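# Take one bottle from the cabinet, stand it on the bench

## Task

Remove exactly one bottle from the cabinet and set it down upright on the bench, leaving the remaining two bottles inside the cabinet. This must still hold once the robot has let go.

## Robot and tools

ROBOT. Two UR-type arms, left_arm and right_arm, each ride a carriage (left_rail, right_rail) on one floor track. Each arm has a Robotiq 2F-140 gripper and a wrist camera. left_rail is always the carriage toward +y; the names do not match image sides. Each arm's base sits at x = 0, y = its carriage's position_m, z = 0.04 m, facing +x.

SCENE FRAME. Fixed to the table, with the top at z = 0, +x the way the arms face, +y to their left, +z up. The track runs along y at x = 0 (y = 0 at its middle). The table starts at x = 0.17 m. Anything that ends up off the table, including on the track or on the metal strip beside it, fails the job.

GRIPPER. Fingers point along the gripper's +z and close along its y. end_effector_position is the pinch point between closed pads; fingertips reach about 33 mm past it at small gaps, 9 mm when wide open. Fingers can fold: grip near the fingertip quarter of the pads for a true squeeze. Deeper grips can pull the part in, hold loosely, or slip. Fingertips pushed into a surface fold easily.

execute_actions(actions, cameras). actions is a list run in order. Each action may hold: rows (1 to 15 rows, one per control step of 1/30 s), steps (1 to 450, default 15, at least the number of rows), until, and rail commands. Each row is one flat list of 18 numbers, all in [-1, 1], covering both arms even if one stays still: left dx, dy, dz, rx, ry, rz, left gripper position, force_limit, speed, then the same nine for the right arm. dx..rz are an offset, not a pose: measured from that arm's Hand target as it was when the action began, along that Hand target's own axes. Every row counts from that same start, not from the previous row. Scale: 1.0 = 0.6 m or 180 degrees; rx, ry, rz form one rotation vector. Sending six zeros re-requests the current Hand target. Gripper numbers are absolute: position +1 = fully open (140 mm), about -0.8 = pads touching, -1 = close until blocked. force_limit runs from about 14 N (-1) to 58 N (+1); speed from about 30 mm/s (-1) to 250 mm/s (+1); both start at +1. A 0 is a real command, so repeat the last gripper values to leave a gripper alone. After the last row the arm keeps heading to that row's target for the remaining steps. Ramp offsets gradually across rows; a jump can shake a held part loose. The controller clips commanded orientation to within 32 degrees of the measured one.

RAILS. Inside an action: {"left_rail": {"position_m": ...}} with speed_m_s (0.01 to 1) and acceleration_factor (0.1 to 1); left_rail spans -0.8 to 1.5 m, right_rail -1.5 to 0.8 m. {"stop": true} brakes one. position_m is an absolute place on the track. Keep the carriages 0.78 m or more apart. Wait for arrival with an action such as {"steps": n, "until": {"left_rail": {"position_status": ["!=", "moving"]}}}. until can also use {"all": {"status": "ended"}} or {"any": ...}; comparisons are "=", "!=", "<", "<=", ">", ">=". A drive carries its arm along in its current pose.

move(target, speed, blend, stop_force, zero, blocking, cameras). A planned straight path. target is one 18-number row, or a list of up to 15 rows, same layout and scale; every row is an offset from the same starting Hand targets. speed is top speed in m/s (0.002 to 3.6, default 0.25). blend (m) rounds corners in a list. stop_force (3 to 120 N, both arms) ends an arm's path on contact; omit it when pulling away from something you press on. zero resets the force baseline (default true). blocking=false returns early; then use wait or stop before another move or rows. The result adds a move: line such as done, off_target, held or fault.

wait(seconds 0 to 10) lets time run. stop brakes a running move. zoom_image(camera, region [x0, y0, x1, y1], at most 504 by 504 px) enlarges part of the latest image of cam_high, cam_low, cam_front, cam_side, cam_left_wrist or cam_right_wrist (all 672x504). zero_wrist_force(arm) re-zeroes that wrist sensor. read_manual returns licence text. finished_scene(scene) ends the scene for good; call it only when the bottle stands on the bench with the robot clear.

RESULTS. Per arm: end_effector_position (m), end_effector_quat_wxyz, velocities, Hand target (what the next offsets count from), Joint positions (rail then six joints), joint torques, Wrist force/torque in the gripper's axes. object_status: 0 moving, 1 blocked while opening, 2 blocked while closing (a grip), 3 reached command or pads met (maybe nothing held). position_measured is in counts: 3 open, about 75 = 100 mm, 139 = 60 mm, 200 = 20 mm, 230 pads touching. Rails report position_m, position_status (moving, done, contact_stop, time_out, stopped, stopped_with_arm, stopped_for_other_arm, stopped_for_other_carriage) and position_answer (taken / not_taken).

AVOID. Dropping or tossing parts, fast hits, and pressing into firm surfaces: arms are stiff, and about 150 N on an arm or a wrist torque near 13 N m triggers a 10 s fault stop. Never let the arms or grippers touch each other. Do not route a gripper close past its own base. Long stretched holds heat motors. Bumping the two bottles that must stay, or knocking anything over, spoils the job.

Each tool is called after ">>>" as name(argument=value, ...) on one line, values as JSON.

## Session

>>> execute_actions(actions=[])

Scene clock: 0.00 s.
left_arm: end_effector_position=(+0.3456, +1.0515, +0.5800) position_measured=3 object_status=3 end_effector_quat_wxyz=(+0.000, +0.000, +1.000, +0.000) | right_arm: end_effector_position=(+0.3456, -1.1222, +0.5800) position_measured=3 object_status=3 end_effector_quat_wxyz=(+0.000, +0.000, +1.000, +0.000)
Joint positions: left_arm=[1.024 -0.316 -1.725 0.971 -0.816 -1.571 -0.316] | right_arm=[-1.149 -0.316 -1.725 0.971 -0.816 -1.571 -0.316]
Joint velocities: within noise
Joint torques (N m): no reading
Wrist force (N): no reading
Wrist torque (N m): no reading
Wrist force, peak (N): no reading
Hand target: left_arm +0.3456, +1.0515, +0.5800; +0.000, +0.000, +1.000, +0.000 | right_arm +0.3456, -1.1222, +0.5800; +0.000, +0.000, +1.000, +0.000
Tool commands: left_gripper/position=+1.0 left_gripper/force_limit=+1.0 left_gripper/speed=+1.0 right_gripper/position=+1.0 right_gripper/force_limit=+1.0 right_gripper/speed=+1.0
left_rail: position_m=1.024 position_status=done
right_rail: position_m=-1.149 position_status=done

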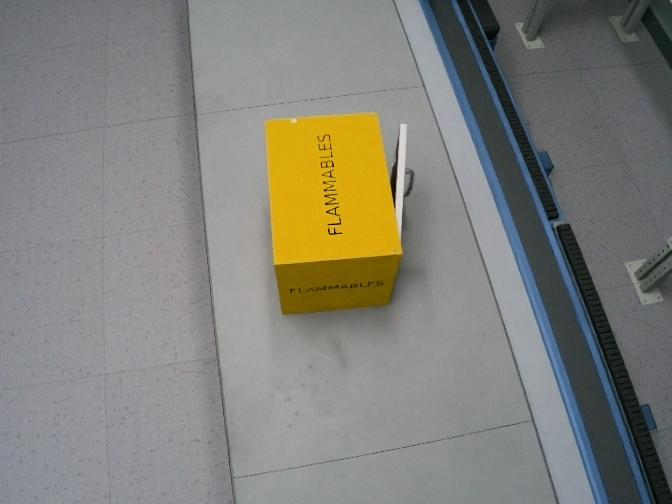

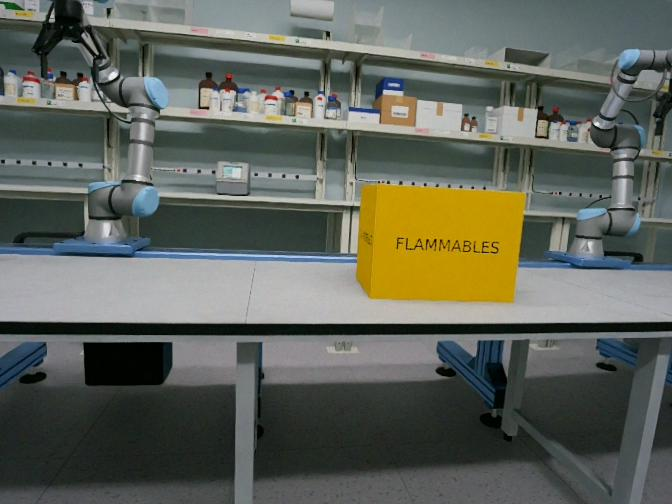

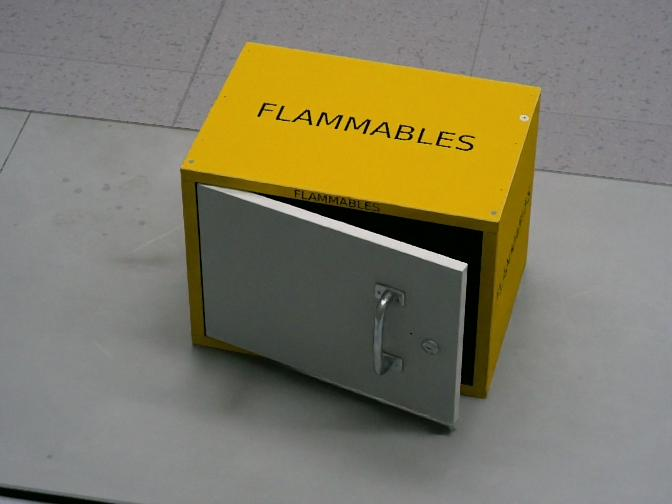

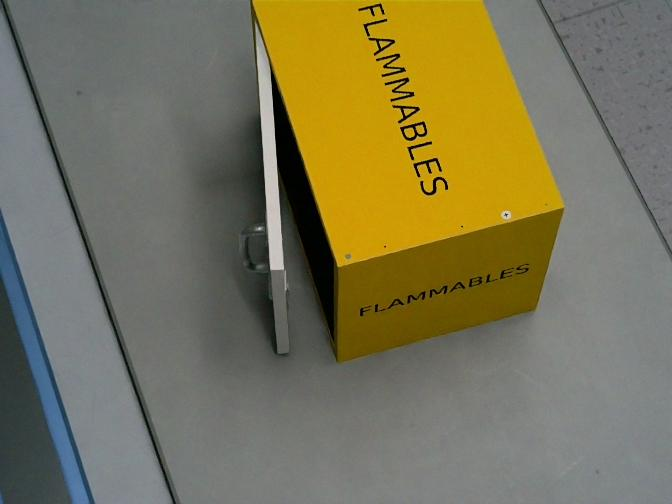

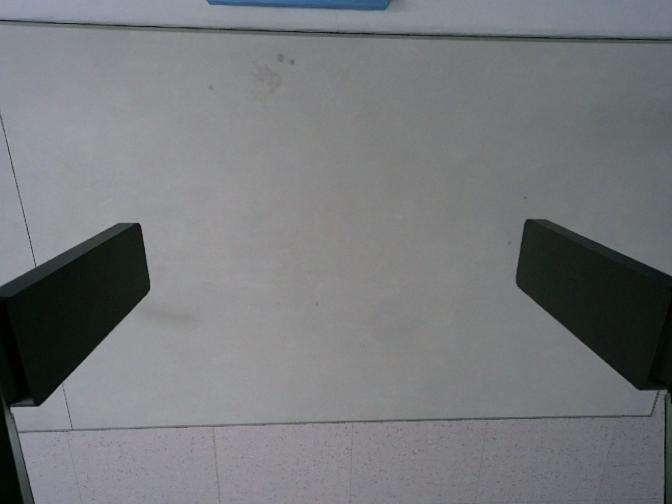

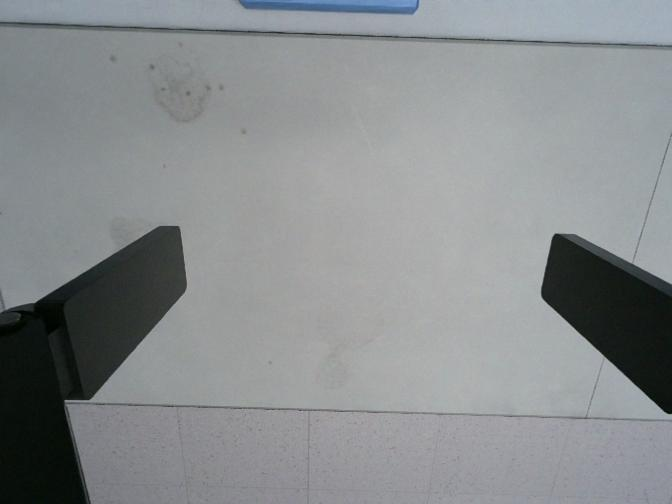

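>>> execute_actions(actions=[{"right_rail":{"position_m":-0.35},"steps":150,"until":{"right_rail":{"position_status":["!=","moving"]}}}], cameras=["all"])

Scene clock: 13.13 s.
left_arm: end_effector_position=(+0.3456, +1.0515, +0.5800) position_measured=3 object_status=3 end_effector_quat_wxyz=(+0.000, +0.000, +1.000, +0.000) | right_arm: end_effector_position=(+0.3456, -0.3228, +0.5800) position_measured=3 object_status=3 end_effector_quat_wxyz=(+0.000, +0.000, +1.000, +0.000)
Joint positions: left_arm=[1.024 -0.316 -1.725 0.971 -0.816 -1.571 -0.316] | right_arm=[-0.35 -0.316 -1.725 0.971 -0.816 -1.571 -0.316]
Joint torques (N m): left_arm=[1.01 -12.85 -19.1 -2.88 0.12 0.03] | right_arm=[0.25 -12.67 -19.41 -2.91 -0.2 0.22]
Wrist force (N): left_arm=[-0.1 0.1 0.2] | right_arm=[-0.3 0.1 0.1]
Wrist torque (N m): left_arm=[0.02 0.04 0.00] | right_arm=[0.03 0.07 0.01]
Wrist force, peak (N): left_arm=[0.2 0.3 -0.2] | right_arm=[0.0 1.6 0.1]
Hand target: left_arm +0.3456, +1.0515, +0.5800; +0.000, +0.000, +1.000, +0.000 | right_arm +0.3456, -0.3228, +0.5800; +0.000, +0.000, +1.000, +0.000
Tool commands: left_gripper/position=+1.0 left_gripper/force_limit=+1.0 left_gripper/speed=+1.0 right_gripper/position=+1.0 right_gripper/force_limit=+1.0 right_gripper/speed=+1.0
left_rail: position_m=1.024 position_status=done
right_rail: position_m=-0.350 position_status=done

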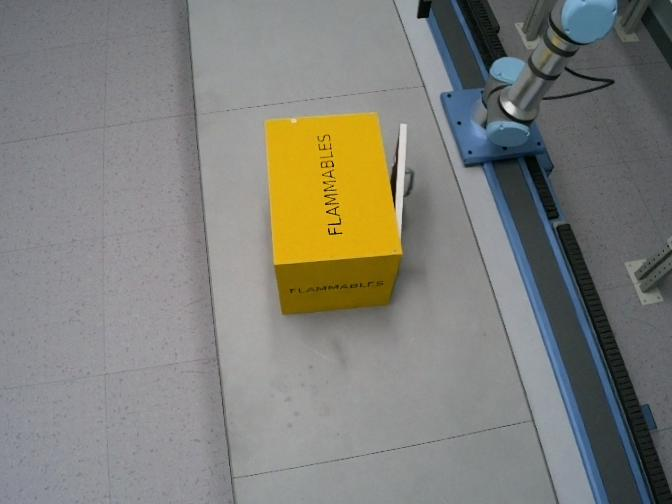

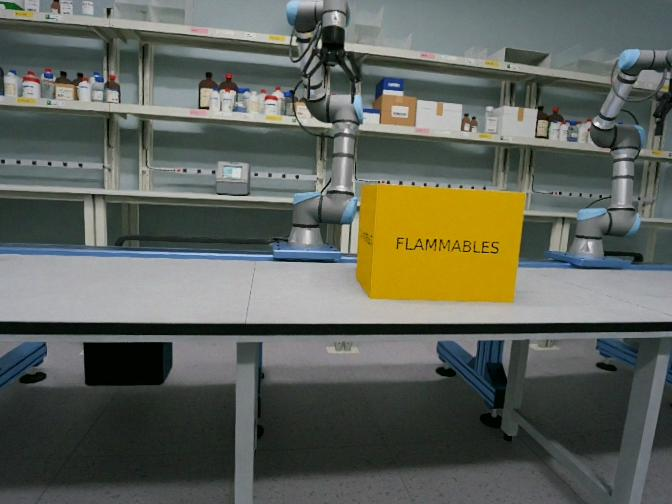

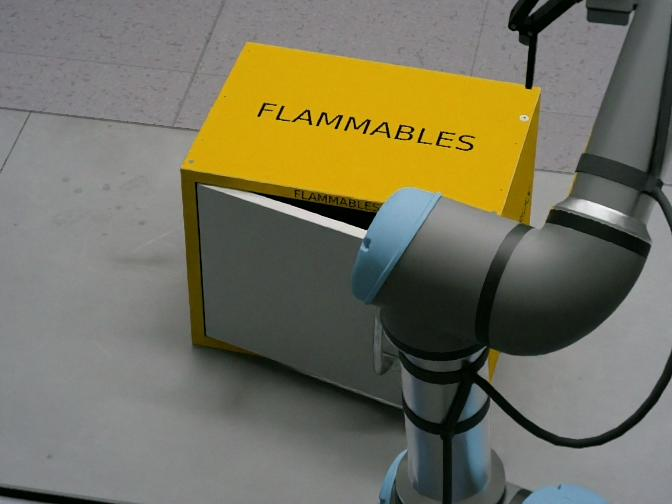

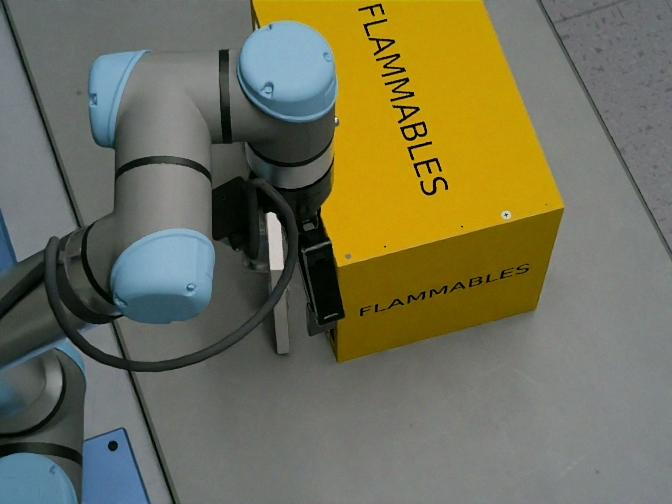

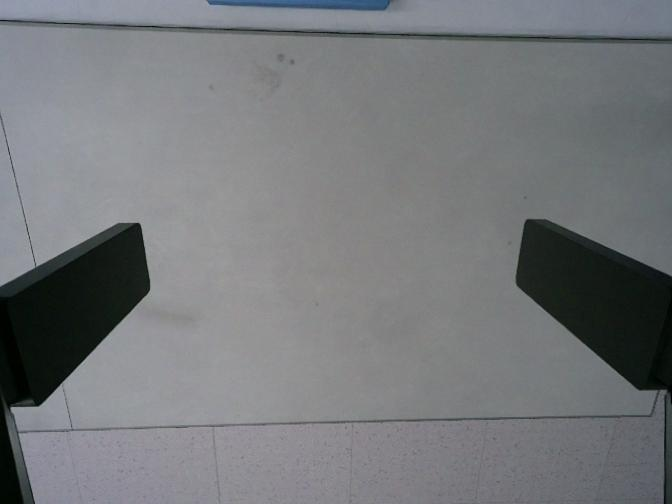

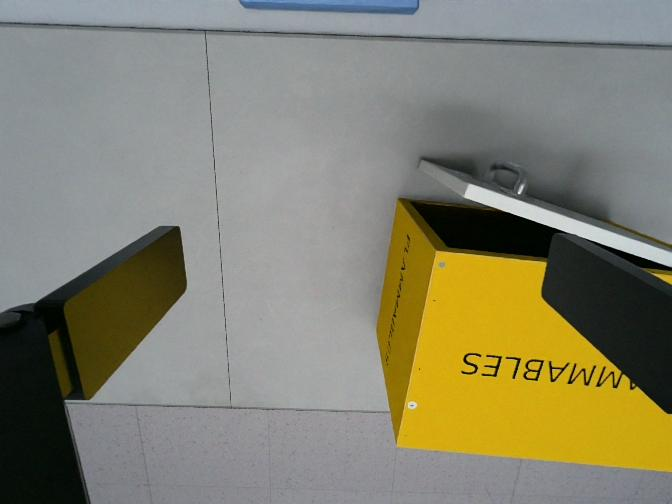

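>>> move(target=[0,0,0,0,0,0,1,1,1, -0.0667,0.33,0,0,0,0,-1,0,0], cameras=["cam_right_wrist","cam_side"])

Scene clock: 47.90 s.
left_arm: end_effector_position=(+0.3456, +1.0515, +0.5800) position_measured=3 object_status=3 end_effector_quat_wxyz=(+0.000, +0.000, +1.000, +0.000) | right_arm: end_effector_position=(+0.3856, -0.1248, +0.5800) position_measured=233 object_status=3 end_effector_quat_wxyz=(+0.000, +0.000, +1.000, +0.000) end_effector_velocity=(+0.000, +0.001, +0.000) end_effector_angular_velocity=(-0.001, +0.000, +0.001)
Joint positions: left_arm=[1.024 -0.316 -1.725 0.971 -0.816 -1.571 -0.316] | right_arm=[-0.35 0.225 -1.482 0.74 -0.828 -1.571 0.225]
Joint velocities: left_arm=[within noise] | right_arm=[0 0.002 0.003 -0.005 0.002 -0.001 0.002]
Joint torques (N m): left_arm=[1.81 -12.42 -18.77 -2.96 0.28 -0.05] | right_arm=[9.15 -15.81 -33.95 0.15 -2.02 1.37]
Wrist force (N): left_arm=[0.1 0.1 0.0] | right_arm=[-0.4 0.5 0.6]
Wrist torque (N m): left_arm=[0.02 -0.02 0.00] | right_arm=[0.13 0.09 -0.02]
Wrist force, peak (N): left_arm=[0.1 0.5 -0.1] | right_arm=[-0.8 1.5 0.2]
Hand target: left_arm +0.3456, +1.0515, +0.5800; +0.000, +0.000, +1.000, +0.000 | right_arm +0.3856, -0.1247, +0.5800; +0.000, +0.000, +1.000, +0.000
Off the commanded pose: left_arm 0.000 m, 0 deg | right_arm 0.000 m, 0 deg.
left_rail: position_m=1.024 position_status=done
right_rail: position_m=-0.350 position_status=done
move: done
Images, in order (width x height): cam_side 672x504, cam_right_wrist 672x504.

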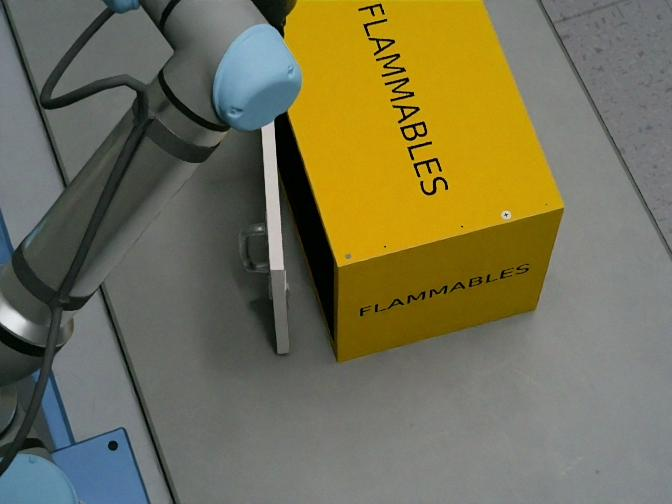

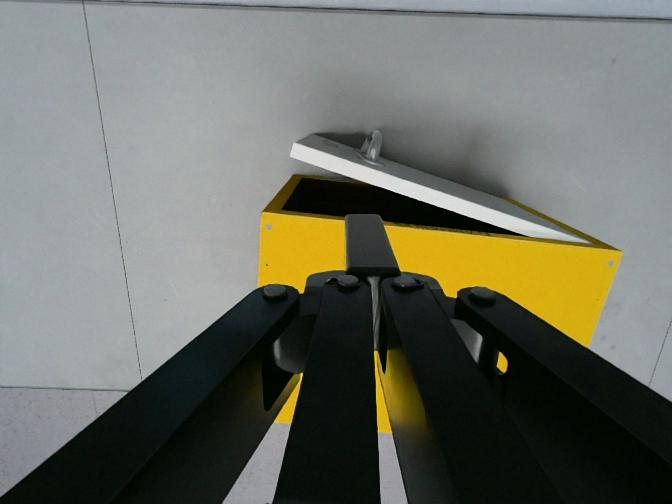

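>>> move(target=[0,0,0,0,0,0,1,1,1, -0.0423,-0.0503,0.35,0,0,0,-1,0,0], cameras=["cam_right_wrist","cam_side"])

>>> zoom_image(camera="cam_side", region=[150, 50, 450, 400])

Scene clock: 67.63 s.
left_arm: end_effector_position=(+0.3456, +1.0515, +0.5800) position_measured=3 object_status=3 end_effector_quat_wxyz=(+0.000, +0.000, +1.000, +0.000) | right_arm: end_effector_position=(+0.4110, -0.1549, +0.3701) position_measured=233 object_status=3 end_effector_quat_wxyz=(+0.000, +0.000, +1.000, +0.000)
Joint positions: left_arm=[1.024 -0.316 -1.725 0.971 -0.816 -1.571 -0.316] | right_arm=[-0.35 0.146 -1.695 1.549 -1.425 -1.571 0.146]
Joint torques (N m): left_arm=[1.39 -12.02 -18.77 -2.81 0.17 -0.05] | right_arm=[-9.88 -27.46 -12.79 -5.26 1.76 -1.06]
Wrist force (N): left_arm=[0.3 0.2 0.2] | right_arm=[-0.1 0.1 0.0]
Wrist torque (N m): left_arm=[0.05 -0.06 0.00] | right_arm=[0.07 -0.01 0.13]
Wrist force, peak (N): left_arm=[0.0 0.3 0.4] | right_arm=[-0.6 -0.2 1.6]
Hand target: left_arm +0.3456, +1.0515, +0.5800; +0.000, +0.000, +1.000, +0.000 | right_arm +0.4110, -0.1549, +0.3700; +0.000, +0.000, +1.000, +0.000
Off the commanded pose: left_arm 0.000 m, 0 deg | right_arm 0.000 m, 0 deg.
left_rail: position_m=1.024 position_status=done
right_rail: position_m=-0.350 position_status=done
move: done
Images, in order (width x height): cam_side 672x504, cam_right_wrist 672x504.

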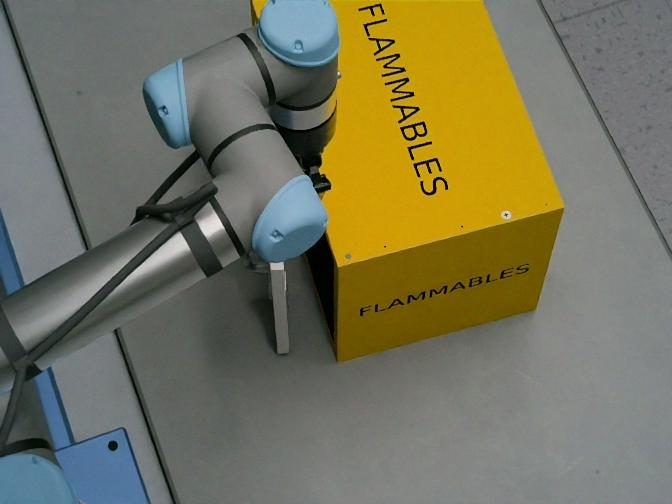

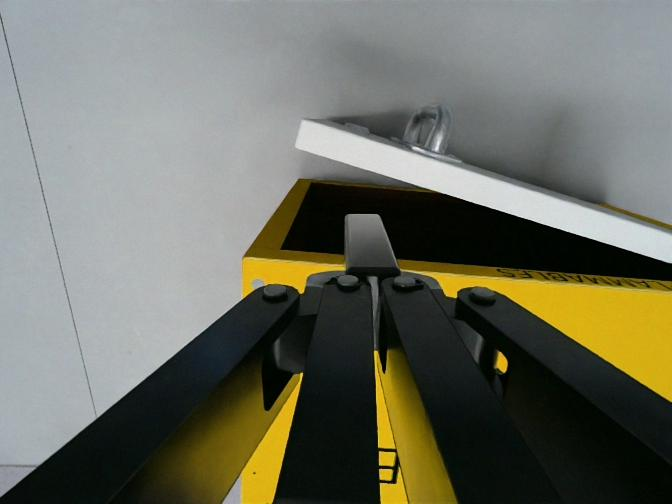

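Scaled by 1.440 from the camera's 672x504 image, which has a finer 960x720 frame.

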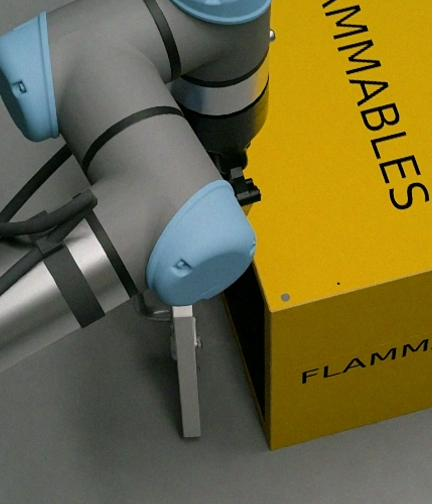

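>>> move(target=[0,0,0,0,0,0,1,1,1, 0,0,0.1367,0,0,0,-1,0,0], speed=0.06, stop_force=12, cameras=["cam_right_wrist","cam_low"])

Scene clock: 75.97 s.
left_arm: end_effector_position=(+0.3456, +1.0515, +0.5800) position_measured=3 object_status=3 end_effector_quat_wxyz=(+0.000, +0.000, +1.000, +0.000) | right_arm: end_effector_position=(+0.4110, -0.1549, +0.2880) position_measured=233 object_status=3 end_effector_quat_wxyz=(+0.000, +0.000, +1.000, +0.000)
Joint positions: left_arm=[1.024 -0.316 -1.725 0.971 -0.816 -1.571 -0.316] | right_arm=[-0.35 0.146 -1.703 1.766 -1.634 -1.571 0.146]
Joint torques (N m): left_arm=[1.97 -12.75 -18.2 -2.85 0.19 -0.01] | right_arm=[-3.92 -12.65 -12.09 -5.65 1.83 0.28]
Wrist force (N): left_arm=[0.0 0.2 0.0] | right_arm=[0.3 -0.2 -0.1]
Wrist torque (N m): left_arm=[0.05 0.00 0.00] | right_arm=[-0.01 -0.09 0.15]
Wrist force, peak (N): left_arm=[0.0 0.4 -0.2] | right_arm=[-0.3 0.2 -0.5]
Hand target: left_arm +0.3456, +1.0515, +0.5800; +0.000, +0.000, +1.000, +0.000 | right_arm +0.4110, -0.1549, +0.2880; +0.000, +0.000, +1.000, +0.000
Off the commanded pose: left_arm 0.000 m, 0 deg | right_arm 0.000 m, 0 deg.
left_rail: position_m=1.024 position_status=done
right_rail: position_m=-0.350 position_status=done
move: done
Images, in order (width x height): cam_low 672x504, cam_right_wrist 672x504.

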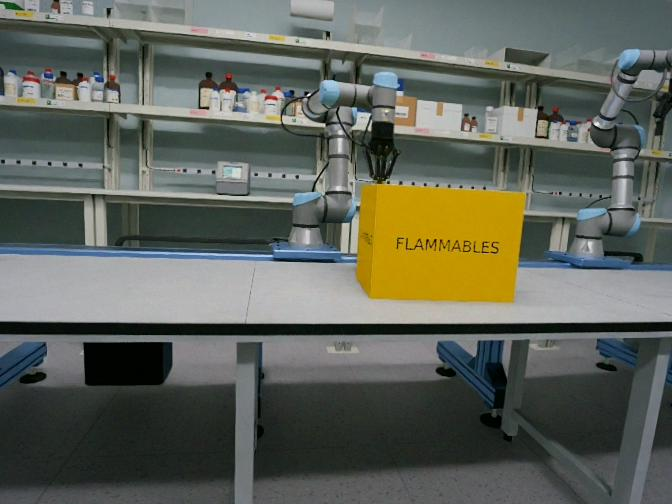

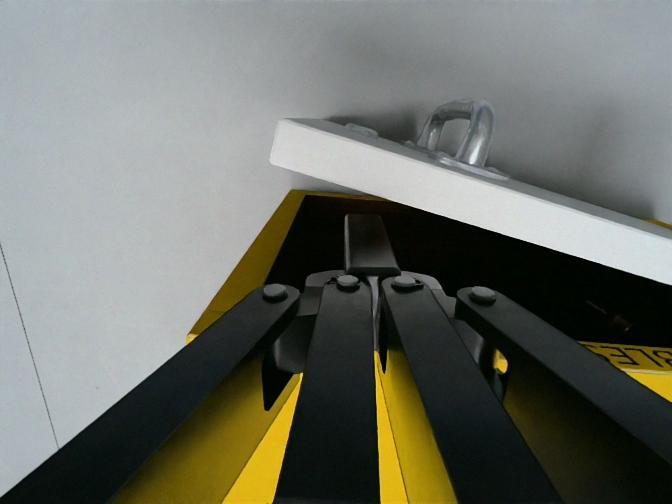

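>>> move(target=[[0,0,0,0,0,0,1,1,1, 0.1117,0.04,0,0,0,0,-1,0,0],[0,0,0,0,0,0,1,1,1, 0.225,0.1117,0,0,0,0,-1,0,0],[0,0,0,0,0,0,1,1,1, 0.3167,0.2117,0,0,0,0,-1,0,0],[0,0,0,0,0,0,1,1,1, 0.3783,0.3317,0,0,0,0,-1,0,0],[0,0,0,0,0,0,1,1,1, 0.4083,0.4633,0,0,0,0,-1,0,0],[0,0,0,0,0,0,1,1,1, 0.405,0.58,0,0,0,0,-1,0,0]], speed=0.07, blend=0.02, stop_force=30, cameras=["cam_right_wrist","cam_front","cam_high","cam_side"])

Scene clock: 95.63 s.
left_arm: end_effector_position=(+0.3456, +1.0515, +0.5800) position_measured=3 object_status=3 end_effector_quat_wxyz=(+0.000, +0.000, +1.000, +0.000) | right_arm: end_effector_position=(+0.1680, +0.1931, +0.2880) position_measured=233 object_status=3 end_effector_quat_wxyz=(+0.000, +0.000, +1.000, +0.000)
Joint positions: left_arm=[1.024 -0.316 -1.725 0.971 -0.816 -1.571 -0.316] | right_arm=[-0.35 1.034 -1.426 1.487 -1.632 -1.571 1.034]
Joint torques (N m): left_arm=[2.17 -12.68 -17.45 -2.79 0.1 0.03] | right_arm=[9.23 -24.69 -41.18 -0.52 -1.86 1.43]
Wrist force (N): left_arm=[0.1 0.2 0.0] | right_arm=[-0.5 -2.7 0.4]
Wrist torque (N m): left_arm=[0.03 -0.02 0.00] | right_arm=[0.13 0.06 0.03]
Wrist force, peak (N): left_arm=[-0.1 0.5 0.3] | right_arm=[-4.3 0.0 0.0]
Hand target: left_arm +0.3456, +1.0515, +0.5800; +0.000, +0.000, +1.000, +0.000 | right_arm +0.1680, +0.1931, +0.2880; +0.000, +0.000, +1.000, +0.000
Off the commanded pose: left_arm 0.000 m, 0 deg | right_arm 0.000 m, 0 deg.
left_rail: position_m=1.024 position_status=done
right_rail: position_m=-0.350 position_status=done
move: done
Images, in order (width x height): cam_high 672x504, cam_front 672x504, cam_side 672x504, cam_right_wrist 672x504.

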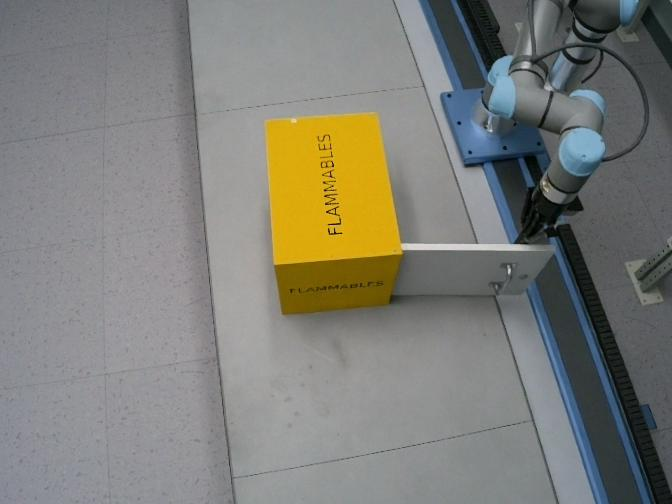

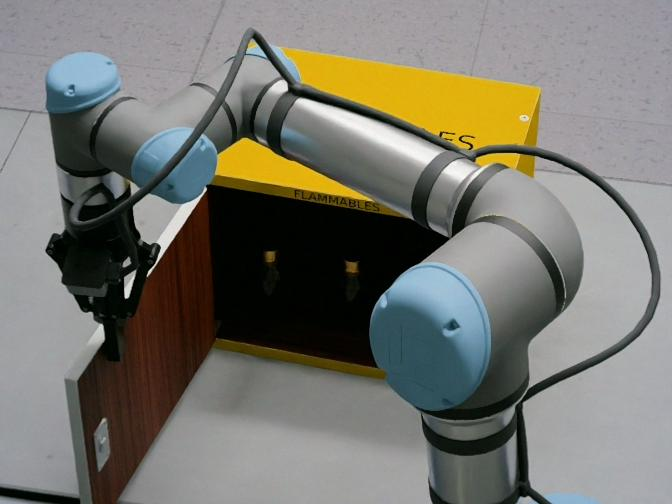

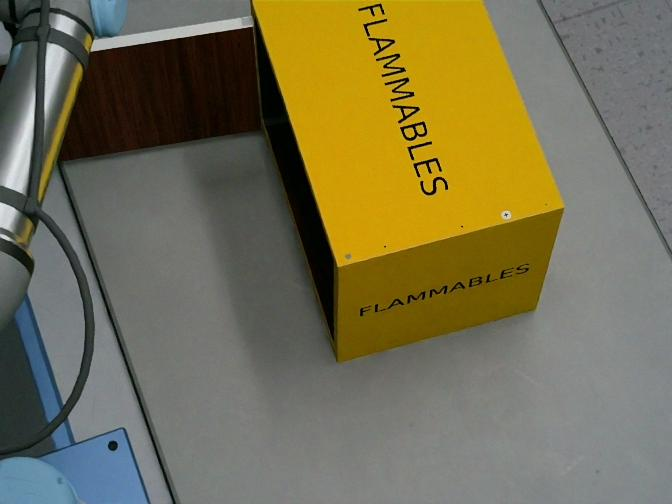

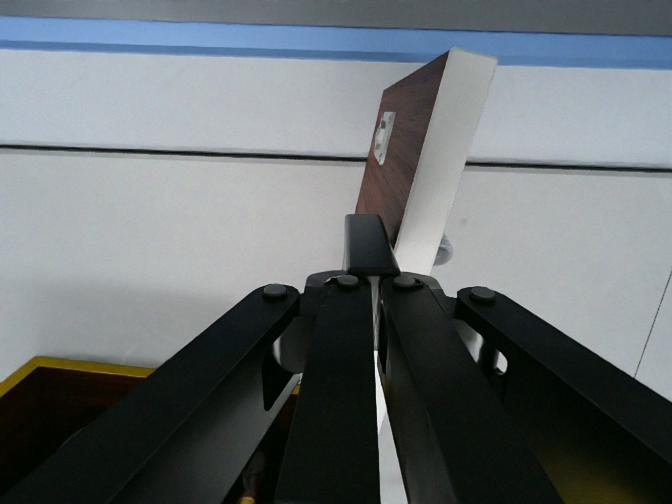

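>>> execute_actions(actions=[{"right_rail":{"position_m":-0.6},"steps":120,"until":{"right_rail":{"position_status":["!=","moving"]}}}])

>>> move(target=[[0,0,0,0,0,0,1,1,1, -0.22,0.012,-0.05,0,-0.5,0,-1,0,0],[0,0,0,0,0,0,1,1,1, -0.22,0.012,0.03,0.7071,0,-0.7071,-1,0,0]], speed=0.4, cameras=["cam_right_wrist","cam_front"])

Scene clock: 122.50 s.
left_arm: end_effector_position=(+0.3456, +1.0515, +0.5800) position_measured=3 object_status=3 end_effector_quat_wxyz=(+0.000, +0.000, +1.000, +0.000) | right_arm: end_effector_position=(+0.1680, -0.0569, +0.2880) position_measured=233 object_status=3 end_effector_quat_wxyz=(+0.000, +0.000, +1.000, +0.000)
Joint positions: left_arm=[1.024 -0.316 -1.725 0.971 -0.816 -1.571 -0.316] | right_arm=[-0.6 1.034 -1.426 1.487 -1.632 -1.571 1.034]
Joint torques (N m): left_arm=[3.4 -12.29 -16.62 -2.84 0.13 -0.01] | right_arm=[2.92 -36.53 -26.38 -0.58 -1.91 1.46]
Wrist force (N): left_arm=[0.3 0.2 0.2] | right_arm=[-0.2 0.3 0.0]
Wrist torque (N m): left_arm=[0.05 -0.07 0.00] | right_arm=[0.11 0.04 0.00]
Wrist force, peak (N): left_arm=[0.1 0.4 0.3] | right_arm=[-0.4 -3.1 0.5]
Hand target: left_arm +0.3456, +1.0515, +0.5800; +0.000, +0.000, +1.000, +0.000 | right_arm +0.1680, -0.0569, +0.2880; +0.000, +0.000, +1.000, +0.000
Tool commands: left_gripper/position=+1.0 left_gripper/force_limit=+1.0 left_gripper/speed=+1.0 right_gripper/position=-1.0 right_gripper/force_limit=+0.0 right_gripper/speed=+0.0
Off the commanded pose: left_arm 0.000 m, 0 deg | right_arm 0.000 m, 0 deg.
left_rail: position_m=1.024 position_status=done
right_rail: position_m=-0.600 position_status=done

Scene clock: 126.03 s.
left_arm: end_effector_position=(+0.3456, +1.0515, +0.5800) position_measured=3 object_status=3 end_effector_quat_wxyz=(+0.000, +0.000, +1.000, +0.000) | right_arm: end_effector_position=(+0.2993, -0.0499, +0.3168) position_measured=233 object_status=3 end_effector_quat_wxyz=(+0.673, +0.040, +0.738, -0.036)
Joint positions: left_arm=[1.024 -0.316 -1.725 0.971 -0.816 -1.571 -0.316] | right_arm=[-0.6 1.355 -0.985 1.804 -3.251 -2.999 0.706]
Joint torques (N m): left_arm=[3.45 -12.09 -17.27 -2.93 0.28 0.01] | right_arm=[9.2 -50.14 -4.49 0.21 -4.64 2.08]
Wrist force (N): left_arm=[0.0 0.1 0.1] | right_arm=[-1.9 1.6 0.5]
Wrist torque (N m): left_arm=[0.02 0.02 0.00] | right_arm=[0.68 0.38 0.21]
Wrist force, peak (N): left_arm=[-0.1 0.2 0.4] | right_arm=[-3.1 0.6 0.2]
Hand target: left_arm +0.3456, +1.0515, +0.5800; +0.000, +0.000, +1.000, +0.000 | right_arm +0.2993, -0.0499, +0.3168; +0.673, +0.040, +0.738, -0.036 (not the last commanded pose)
Off the commanded pose: left_arm 0.000 m, 0 deg | right_arm 0.047 m, 180 deg.
left_rail: position_m=1.024 position_status=done
right_rail: position_m=-0.600 position_status=done
led back after a hold (right arm): the arm was led back toward your command in small steps, so it may still be short of it.
move: held (right_arm; a check stopped the path); path passed 1 of 2 targets; limits=held
pose unreachable (right arm): on one or more control steps of this call, first in action 0 (counted from 0), this arm could not follow its commanded pose, so it was not sent that pose on those steps. It may still have moved: this result reports where it is.
cause: moving toward the commanded pose would bring two parts of the arm too close to each other (its gripper and another part of the arm, with joints 5 (wrist 1) to 7 (wrist 3) between them, 8 mm apart when it was first held).
Images, in order (width x height): cam_front 672x504, cam_right_wrist 672x504.

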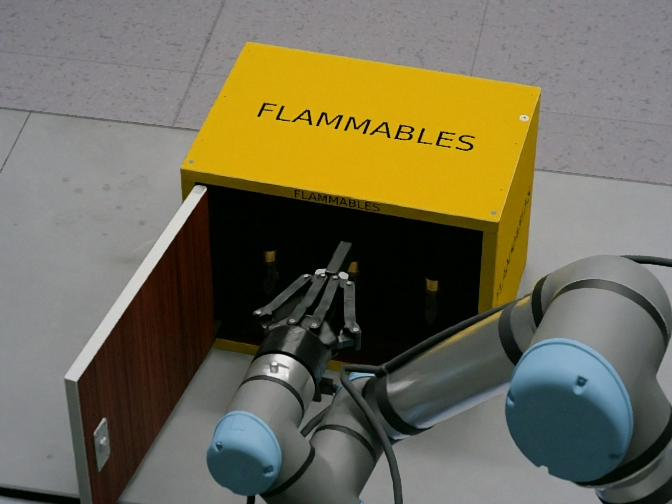

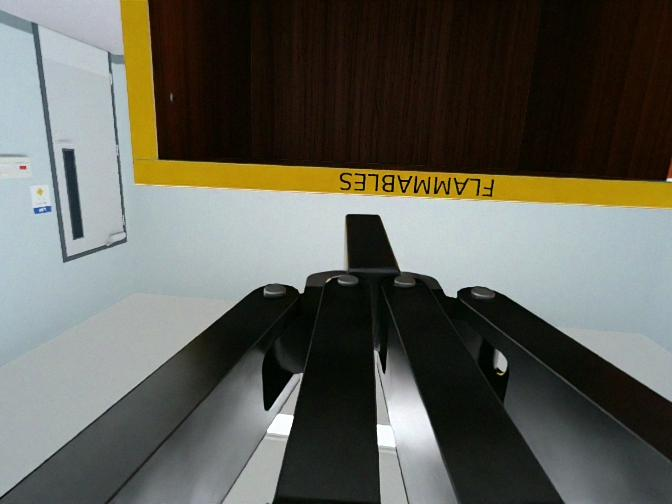

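>>> execute_actions(actions=[{"right_rail":{"position_m":-0.8},"steps":120,"until":{"right_rail":{"position_status":["!=","moving"]}}}])

>>> move(target=[0,0,0,0,0,0,1,1,1, 0,0.08,0.0,-0.283,0,0,-1,0,0], speed=0.4, cameras=["cam_right_wrist"])

Scene clock: 142.83 s.
left_arm: end_effector_position=(+0.3456, +1.0515, +0.5800) position_measured=3 object_status=3 end_effector_quat_wxyz=(+0.000, +0.000, +1.000, +0.000) | right_arm: end_effector_position=(+0.2993, -0.2499, +0.3168) position_measured=233 object_status=3 end_effector_quat_wxyz=(+0.673, +0.040, +0.738, -0.036)
Joint positions: left_arm=[1.024 -0.316 -1.725 0.971 -0.816 -1.571 -0.316] | right_arm=[-0.8 1.355 -0.985 1.804 -3.247 -2.999 0.709]
Joint torques (N m): left_arm=[3.78 -12.59 -17.17 -2.83 0.27 0.02] | right_arm=[7.23 -44.69 -13.89 0.16 -2.85 1.47]
Wrist force (N): left_arm=[0.2 0.4 -0.1] | right_arm=[-1.7 1.4 0.4]
Wrist torque (N m): left_arm=[0.09 -0.03 0.00] | right_arm=[0.61 0.33 0.21]
Wrist force, peak (N): left_arm=[0.3 0.3 0.1] | right_arm=[-1.4 3.8 0.4]
Hand target: left_arm +0.3456, +1.0515, +0.5800; +0.000, +0.000, +1.000, +0.000 | right_arm +0.2993, -0.2499, +0.3168; +0.673, +0.040, +0.738, -0.036 (not the last commanded pose)
Tool commands: left_gripper/position=+1.0 left_gripper/force_limit=+1.0 left_gripper/speed=+1.0 right_gripper/position=-1.0 right_gripper/force_limit=+0.0 right_gripper/speed=+0.0
Off the commanded pose: left_arm 0.000 m, 0 deg | right_arm 0.047 m, 180 deg.
left_rail: position_m=1.024 position_status=done
right_rail: position_m=-0.800 position_status=done

Scene clock: 145.07 s.
left_arm: end_effector_position=(+0.3456, +1.0515, +0.5800) position_measured=3 object_status=3 end_effector_quat_wxyz=(+0.000, +0.000, +1.000, +0.000) | right_arm: end_effector_position=(+0.3044, -0.2022, +0.3168) position_measured=233 object_status=3 end_effector_quat_wxyz=(+0.624, -0.253, +0.682, +0.285)
Joint positions: left_arm=[1.024 -0.316 -1.725 0.971 -0.816 -1.571 -0.316] | right_arm=[-0.8 1.001 -1.126 2.233 -4.189 -1.788 0.085]
Joint torques (N m): left_arm=[3.36 -12.18 -16.55 -2.83 0.29 -0.05] | right_arm=[-10.36 -25.46 1 -5.01 2.21 -1.07]
Wrist force (N): left_arm=[0.1 0.1 -0.1] | right_arm=[-2.0 2.1 0.4]
Wrist torque (N m): left_arm=[0.03 -0.02 0.00] | right_arm=[0.77 0.39 0.37]
Wrist force, peak (N): left_arm=[0.3 0.4 -0.1] | right_arm=[-1.9 2.7 0.2]
Hand target: left_arm +0.3456, +1.0515, +0.5800; +0.000, +0.000, +1.000, +0.000 | right_arm +0.3045, -0.2022, +0.3168; +0.624, -0.253, +0.682, +0.285
Off the commanded pose: left_arm 0.000 m, 0 deg | right_arm 0.000 m, 0 deg.
left_rail: position_m=1.024 position_status=done
right_rail: position_m=-0.800 position_status=done
move: done
Images, in order (width x height): cam_right_wrist 672x504.

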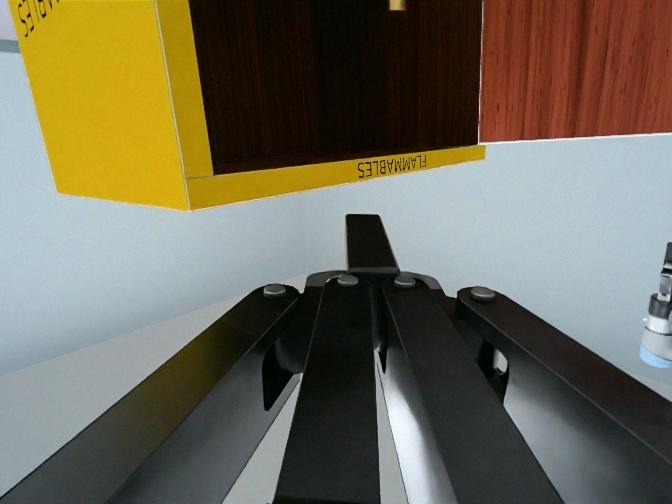

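>>> move(target=[0,0,0,0,0,0,1,1,1, 0.08,0,0,0,0,0.995,-1,0,0], speed=0.6, cameras=["cam_right_wrist","cam_front"])

Scene clock: 152.80 s.
left_arm: end_effector_position=(+0.3456, +1.0515, +0.5800) position_measured=3 object_status=3 end_effector_quat_wxyz=(+0.000, +0.000, +1.000, +0.000) | right_arm: end_effector_position=(+0.3000, -0.2016, +0.2691) position_measured=233 object_status=3 end_effector_quat_wxyz=(-0.280, +0.680, +0.259, +0.627)
Joint positions: left_arm=[1.024 -0.316 -1.725 0.971 -0.816 -1.571 -0.316] | right_arm=[-0.8 1.012 -0.995 2.237 -4.325 -1.799 3.211]
Joint torques (N m): left_arm=[4.37 -12.34 -16.54 -3.02 0.21 0.05] | right_arm=[9.12 -42.59 4.33 0.14 -2.03 1.66]
Wrist force (N): left_arm=[0.2 0.3 0.0] | right_arm=[0.1 1.4 1.1]
Wrist torque (N m): left_arm=[0.07 -0.03 0.00] | right_arm=[0.47 0.70 -0.20]
Wrist force, peak (N): left_arm=[0.1 0.4 -0.2] | right_arm=[-1.1 3.9 0.0]
Hand target: left_arm +0.3456, +1.0515, +0.5800; +0.000, +0.000, +1.000, +0.000 | right_arm +0.3000, -0.2017, +0.2690; -0.280, +0.680, +0.258, +0.627
Off the commanded pose: left_arm 0.000 m, 0 deg | right_arm 0.000 m, 0 deg.
left_rail: position_m=1.024 position_status=done
right_rail: position_m=-0.800 position_status=done
move: done
Images, in order (width x height): cam_front 672x504, cam_right_wrist 672x504.

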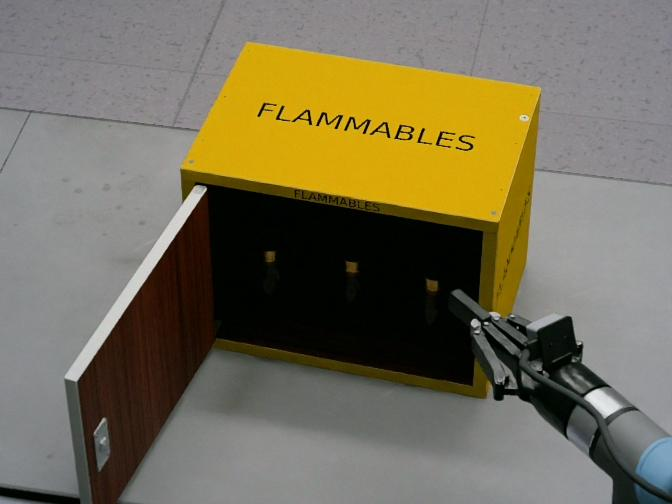

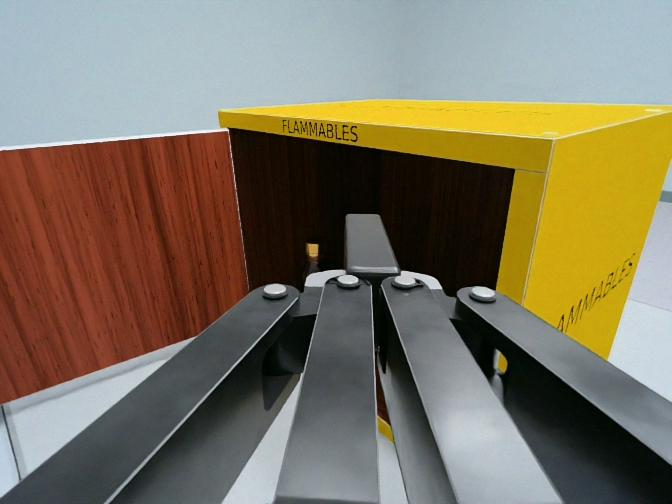

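>>> execute_actions(actions=[{"rows":[[0,0,0,0,0,0,1,1,1, 0,0,0,0,0,0,1,0,0]],"steps":60}], cameras=["cam_right_wrist","cam_front"])

>>> zoom_image(camera="cam_front", region=[190, 180, 510, 410])

>>> zoom_image(camera="cam_right_wrist", region=[200, 100, 580, 450])

Scene clock: 159.57 s.
left_arm: end_effector_position=(+0.3456, +1.0515, +0.5800) position_measured=3 object_status=3 end_effector_quat_wxyz=(+0.000, +0.000, +1.000, +0.000) | right_arm: end_effector_position=(+0.3000, -0.2017, +0.2690) position_measured=3 object_status=3 end_effector_quat_wxyz=(-0.280, +0.680, +0.258, +0.627)
Joint positions: left_arm=[1.024 -0.316 -1.725 0.971 -0.816 -1.571 -0.316] | right_arm=[-0.8 1.012 -0.995 2.237 -4.325 -1.799 3.212]
Joint torques (N m): left_arm=[4.05 -12.65 -15.66 -2.95 0.16 -0.02] | right_arm=[8.27 -42.04 2.73 -0.02 -2.14 1.51]
Wrist force (N): left_arm=[0.1 0.1 -0.2] | right_arm=[-0.1 1.4 1.2]
Wrist torque (N m): left_arm=[0.03 -0.01 0.00] | right_arm=[0.48 0.83 -0.20]
Wrist force, peak (N): left_arm=[0.1 0.4 0.4] | right_arm=[-0.5 1.5 1.7]
Hand target: left_arm +0.3456, +1.0515, +0.5800; +0.000, +0.000, +1.000, +0.000 | right_arm +0.3000, -0.2017, +0.2690; -0.280, +0.680, +0.258, +0.627
Off the commanded pose: left_arm 0.000 m, 0 deg | right_arm 0.000 m, 0 deg.
left_rail: position_m=1.024 position_status=done
right_rail: position_m=-0.800 position_status=done
Images, in order (width x height): cam_front 672x504, cam_right_wrist 672x504.

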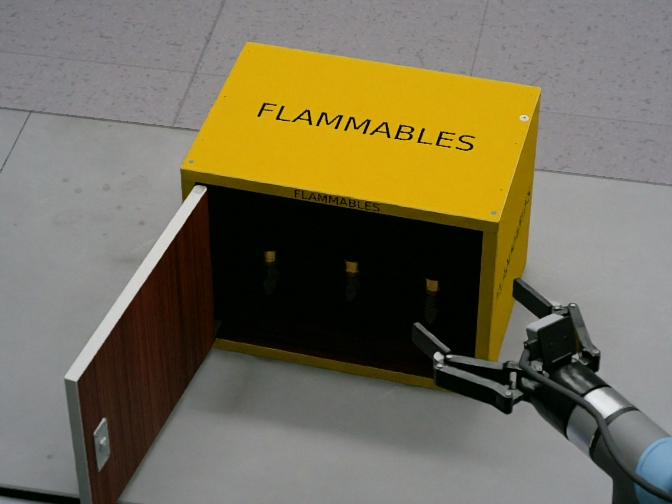

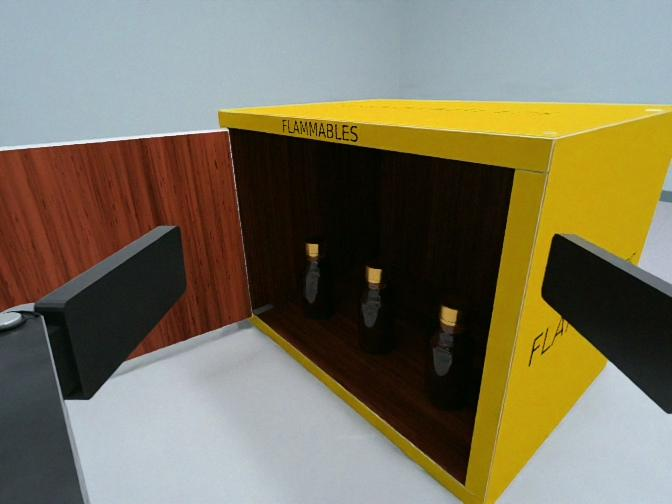

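Scaled by 1.575 from the camera's 672x504 image, which has a finer 960x720 frame.

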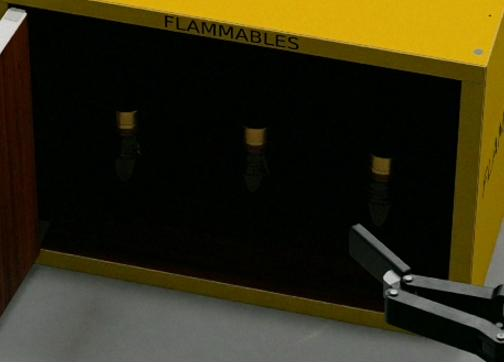

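Scaled by 1.326 from the camera's 672x504 image, which has a finer 960x720 frame.

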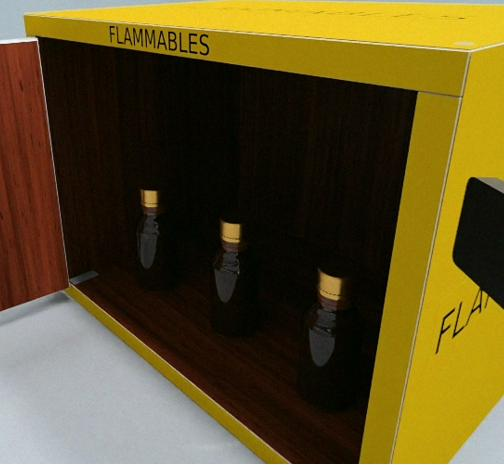

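>>> move(target=[0,0,0,0,0,0,1,1,1, -0.0275,0.1885,-0.113,-0.1657,-0.0588,0.0087,0.25,-1,-0.5], speed=0.3)

>>> execute_actions(actions=[{"right_rail":{"position_m":-0.5},"steps":120,"until":{"right_rail":{"position_status":["!=","moving"]}}}], cameras=["cam_right_wrist","cam_front"])

>>> zoom_image(camera="cam_right_wrist", region=[120, 150, 560, 500])

Scene clock: 197.40 s.
left_arm: end_effector_position=(+0.3456, +1.0515, +0.5800) position_measured=3 object_status=3 end_effector_quat_wxyz=(+0.000, +0.000, +1.000, +0.000) | right_arm: end_effector_position=(+0.3302, -0.3297, +0.2501) position_measured=98 object_status=3 end_effector_quat_wxyz=(-0.080, +0.787, +0.104, +0.604)
Joint positions: left_arm=[1.024 -0.316 -1.725 0.971 -0.816 -1.571 -0.316] | right_arm=[-0.8 1.125 -1.168 2.3 -3.883 -2.394 3.434]
Joint torques (N m): left_arm=[5.34 -12.27 -15.36 -2.86 0.13 0.04] | right_arm=[8.49 -37.17 -25.59 0.42 -3.36 1.22]
Wrist force (N): left_arm=[-0.1 0.2 -0.1] | right_arm=[-0.3 0.5 0.8]
Wrist torque (N m): left_arm=[0.05 0.03 0.00] | right_arm=[0.24 0.68 -0.25]
Wrist force, peak (N): left_arm=[0.4 0.3 0.0] | right_arm=[-0.2 1.9 1.7]
Hand target: left_arm +0.3456, +1.0515, +0.5800; +0.000, +0.000, +1.000, +0.000 | right_arm +0.3302, -0.3297, +0.2501; -0.079, +0.787, +0.104, +0.603
Off the commanded pose: left_arm 0.000 m, 0 deg | right_arm 0.000 m, 0 deg.
left_rail: position_m=1.024 position_status=done
right_rail: position_m=-0.800 position_status=done
move: done

Scene clock: 198.87 s.
left_arm: end_effector_position=(+0.3456, +1.0515, +0.5800) position_measured=3 object_status=3 end_effector_quat_wxyz=(+0.000, +0.000, +1.000, +0.000) | right_arm: end_effector_position=(+0.3302, -0.0297, +0.2501) position_measured=98 object_status=3 end_effector_quat_wxyz=(-0.079, +0.787, +0.104, +0.603)
Joint positions: left_arm=[1.024 -0.316 -1.725 0.971 -0.816 -1.571 -0.316] | right_arm=[-0.5 1.125 -1.168 2.3 -3.882 -2.394 3.435]
Joint torques (N m): left_arm=[4.88 -12.01 -14.89 -2.79 0.2 -0.03] | right_arm=[3.93 -33.97 -13.27 -0.76 -2.31 1.41]
Wrist force (N): left_arm=[0.0 0.1 -0.1] | right_arm=[-0.3 0.7 1.0]
Wrist torque (N m): left_arm=[0.03 0.00 0.00] | right_arm=[0.27 0.70 -0.25]
Wrist force, peak (N): left_arm=[0.4 0.2 0.0] | right_arm=[-0.5 2.2 0.3]
Hand target: left_arm +0.3456, +1.0515, +0.5800; +0.000, +0.000, +1.000, +0.000 | right_arm +0.3302, -0.0297, +0.2501; -0.079, +0.787, +0.104, +0.603
Tool commands: left_gripper/position=+1.0 left_gripper/force_limit=+1.0 left_gripper/speed=+1.0 right_gripper/position=+0.25 right_gripper/force_limit=-1.0 right_gripper/speed=-0.5
Off the commanded pose: left_arm 0.000 m, 0 deg | right_arm 0.000 m, 0 deg.
left_rail: position_m=1.024 position_status=done
right_rail: position_m=-0.500 position_status=done
Images, in order (width x height): cam_front 672x504, cam_right_wrist 672x504.

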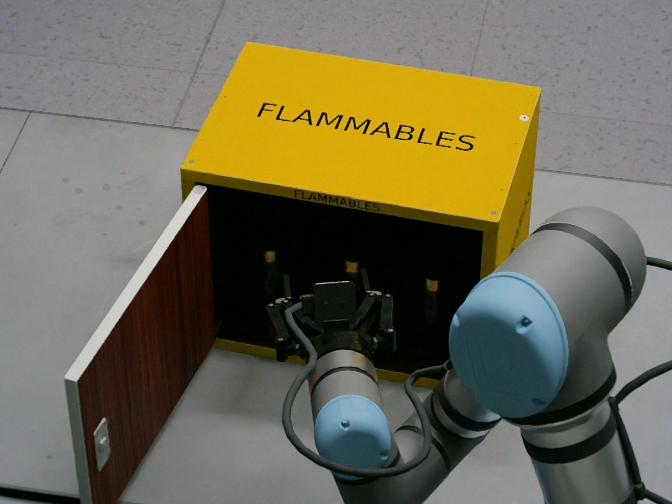

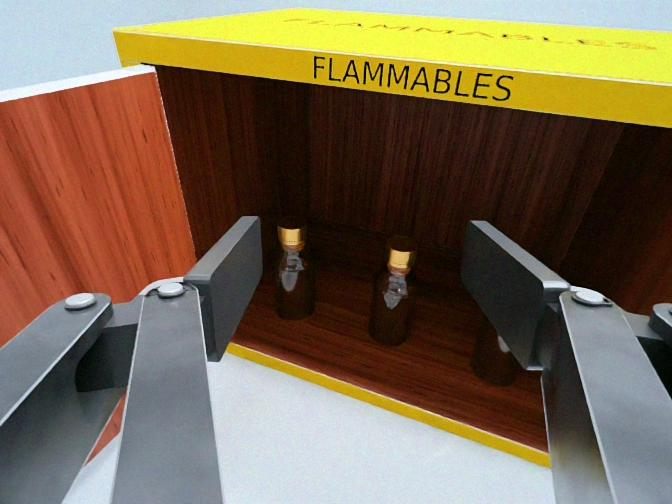

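Scaled by 1.145 from the camera's 672x504 image, which has a finer 960x720 frame.

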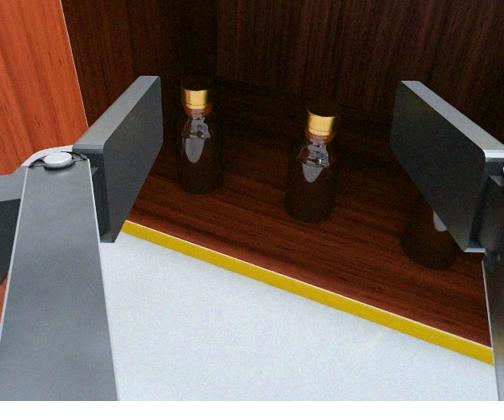

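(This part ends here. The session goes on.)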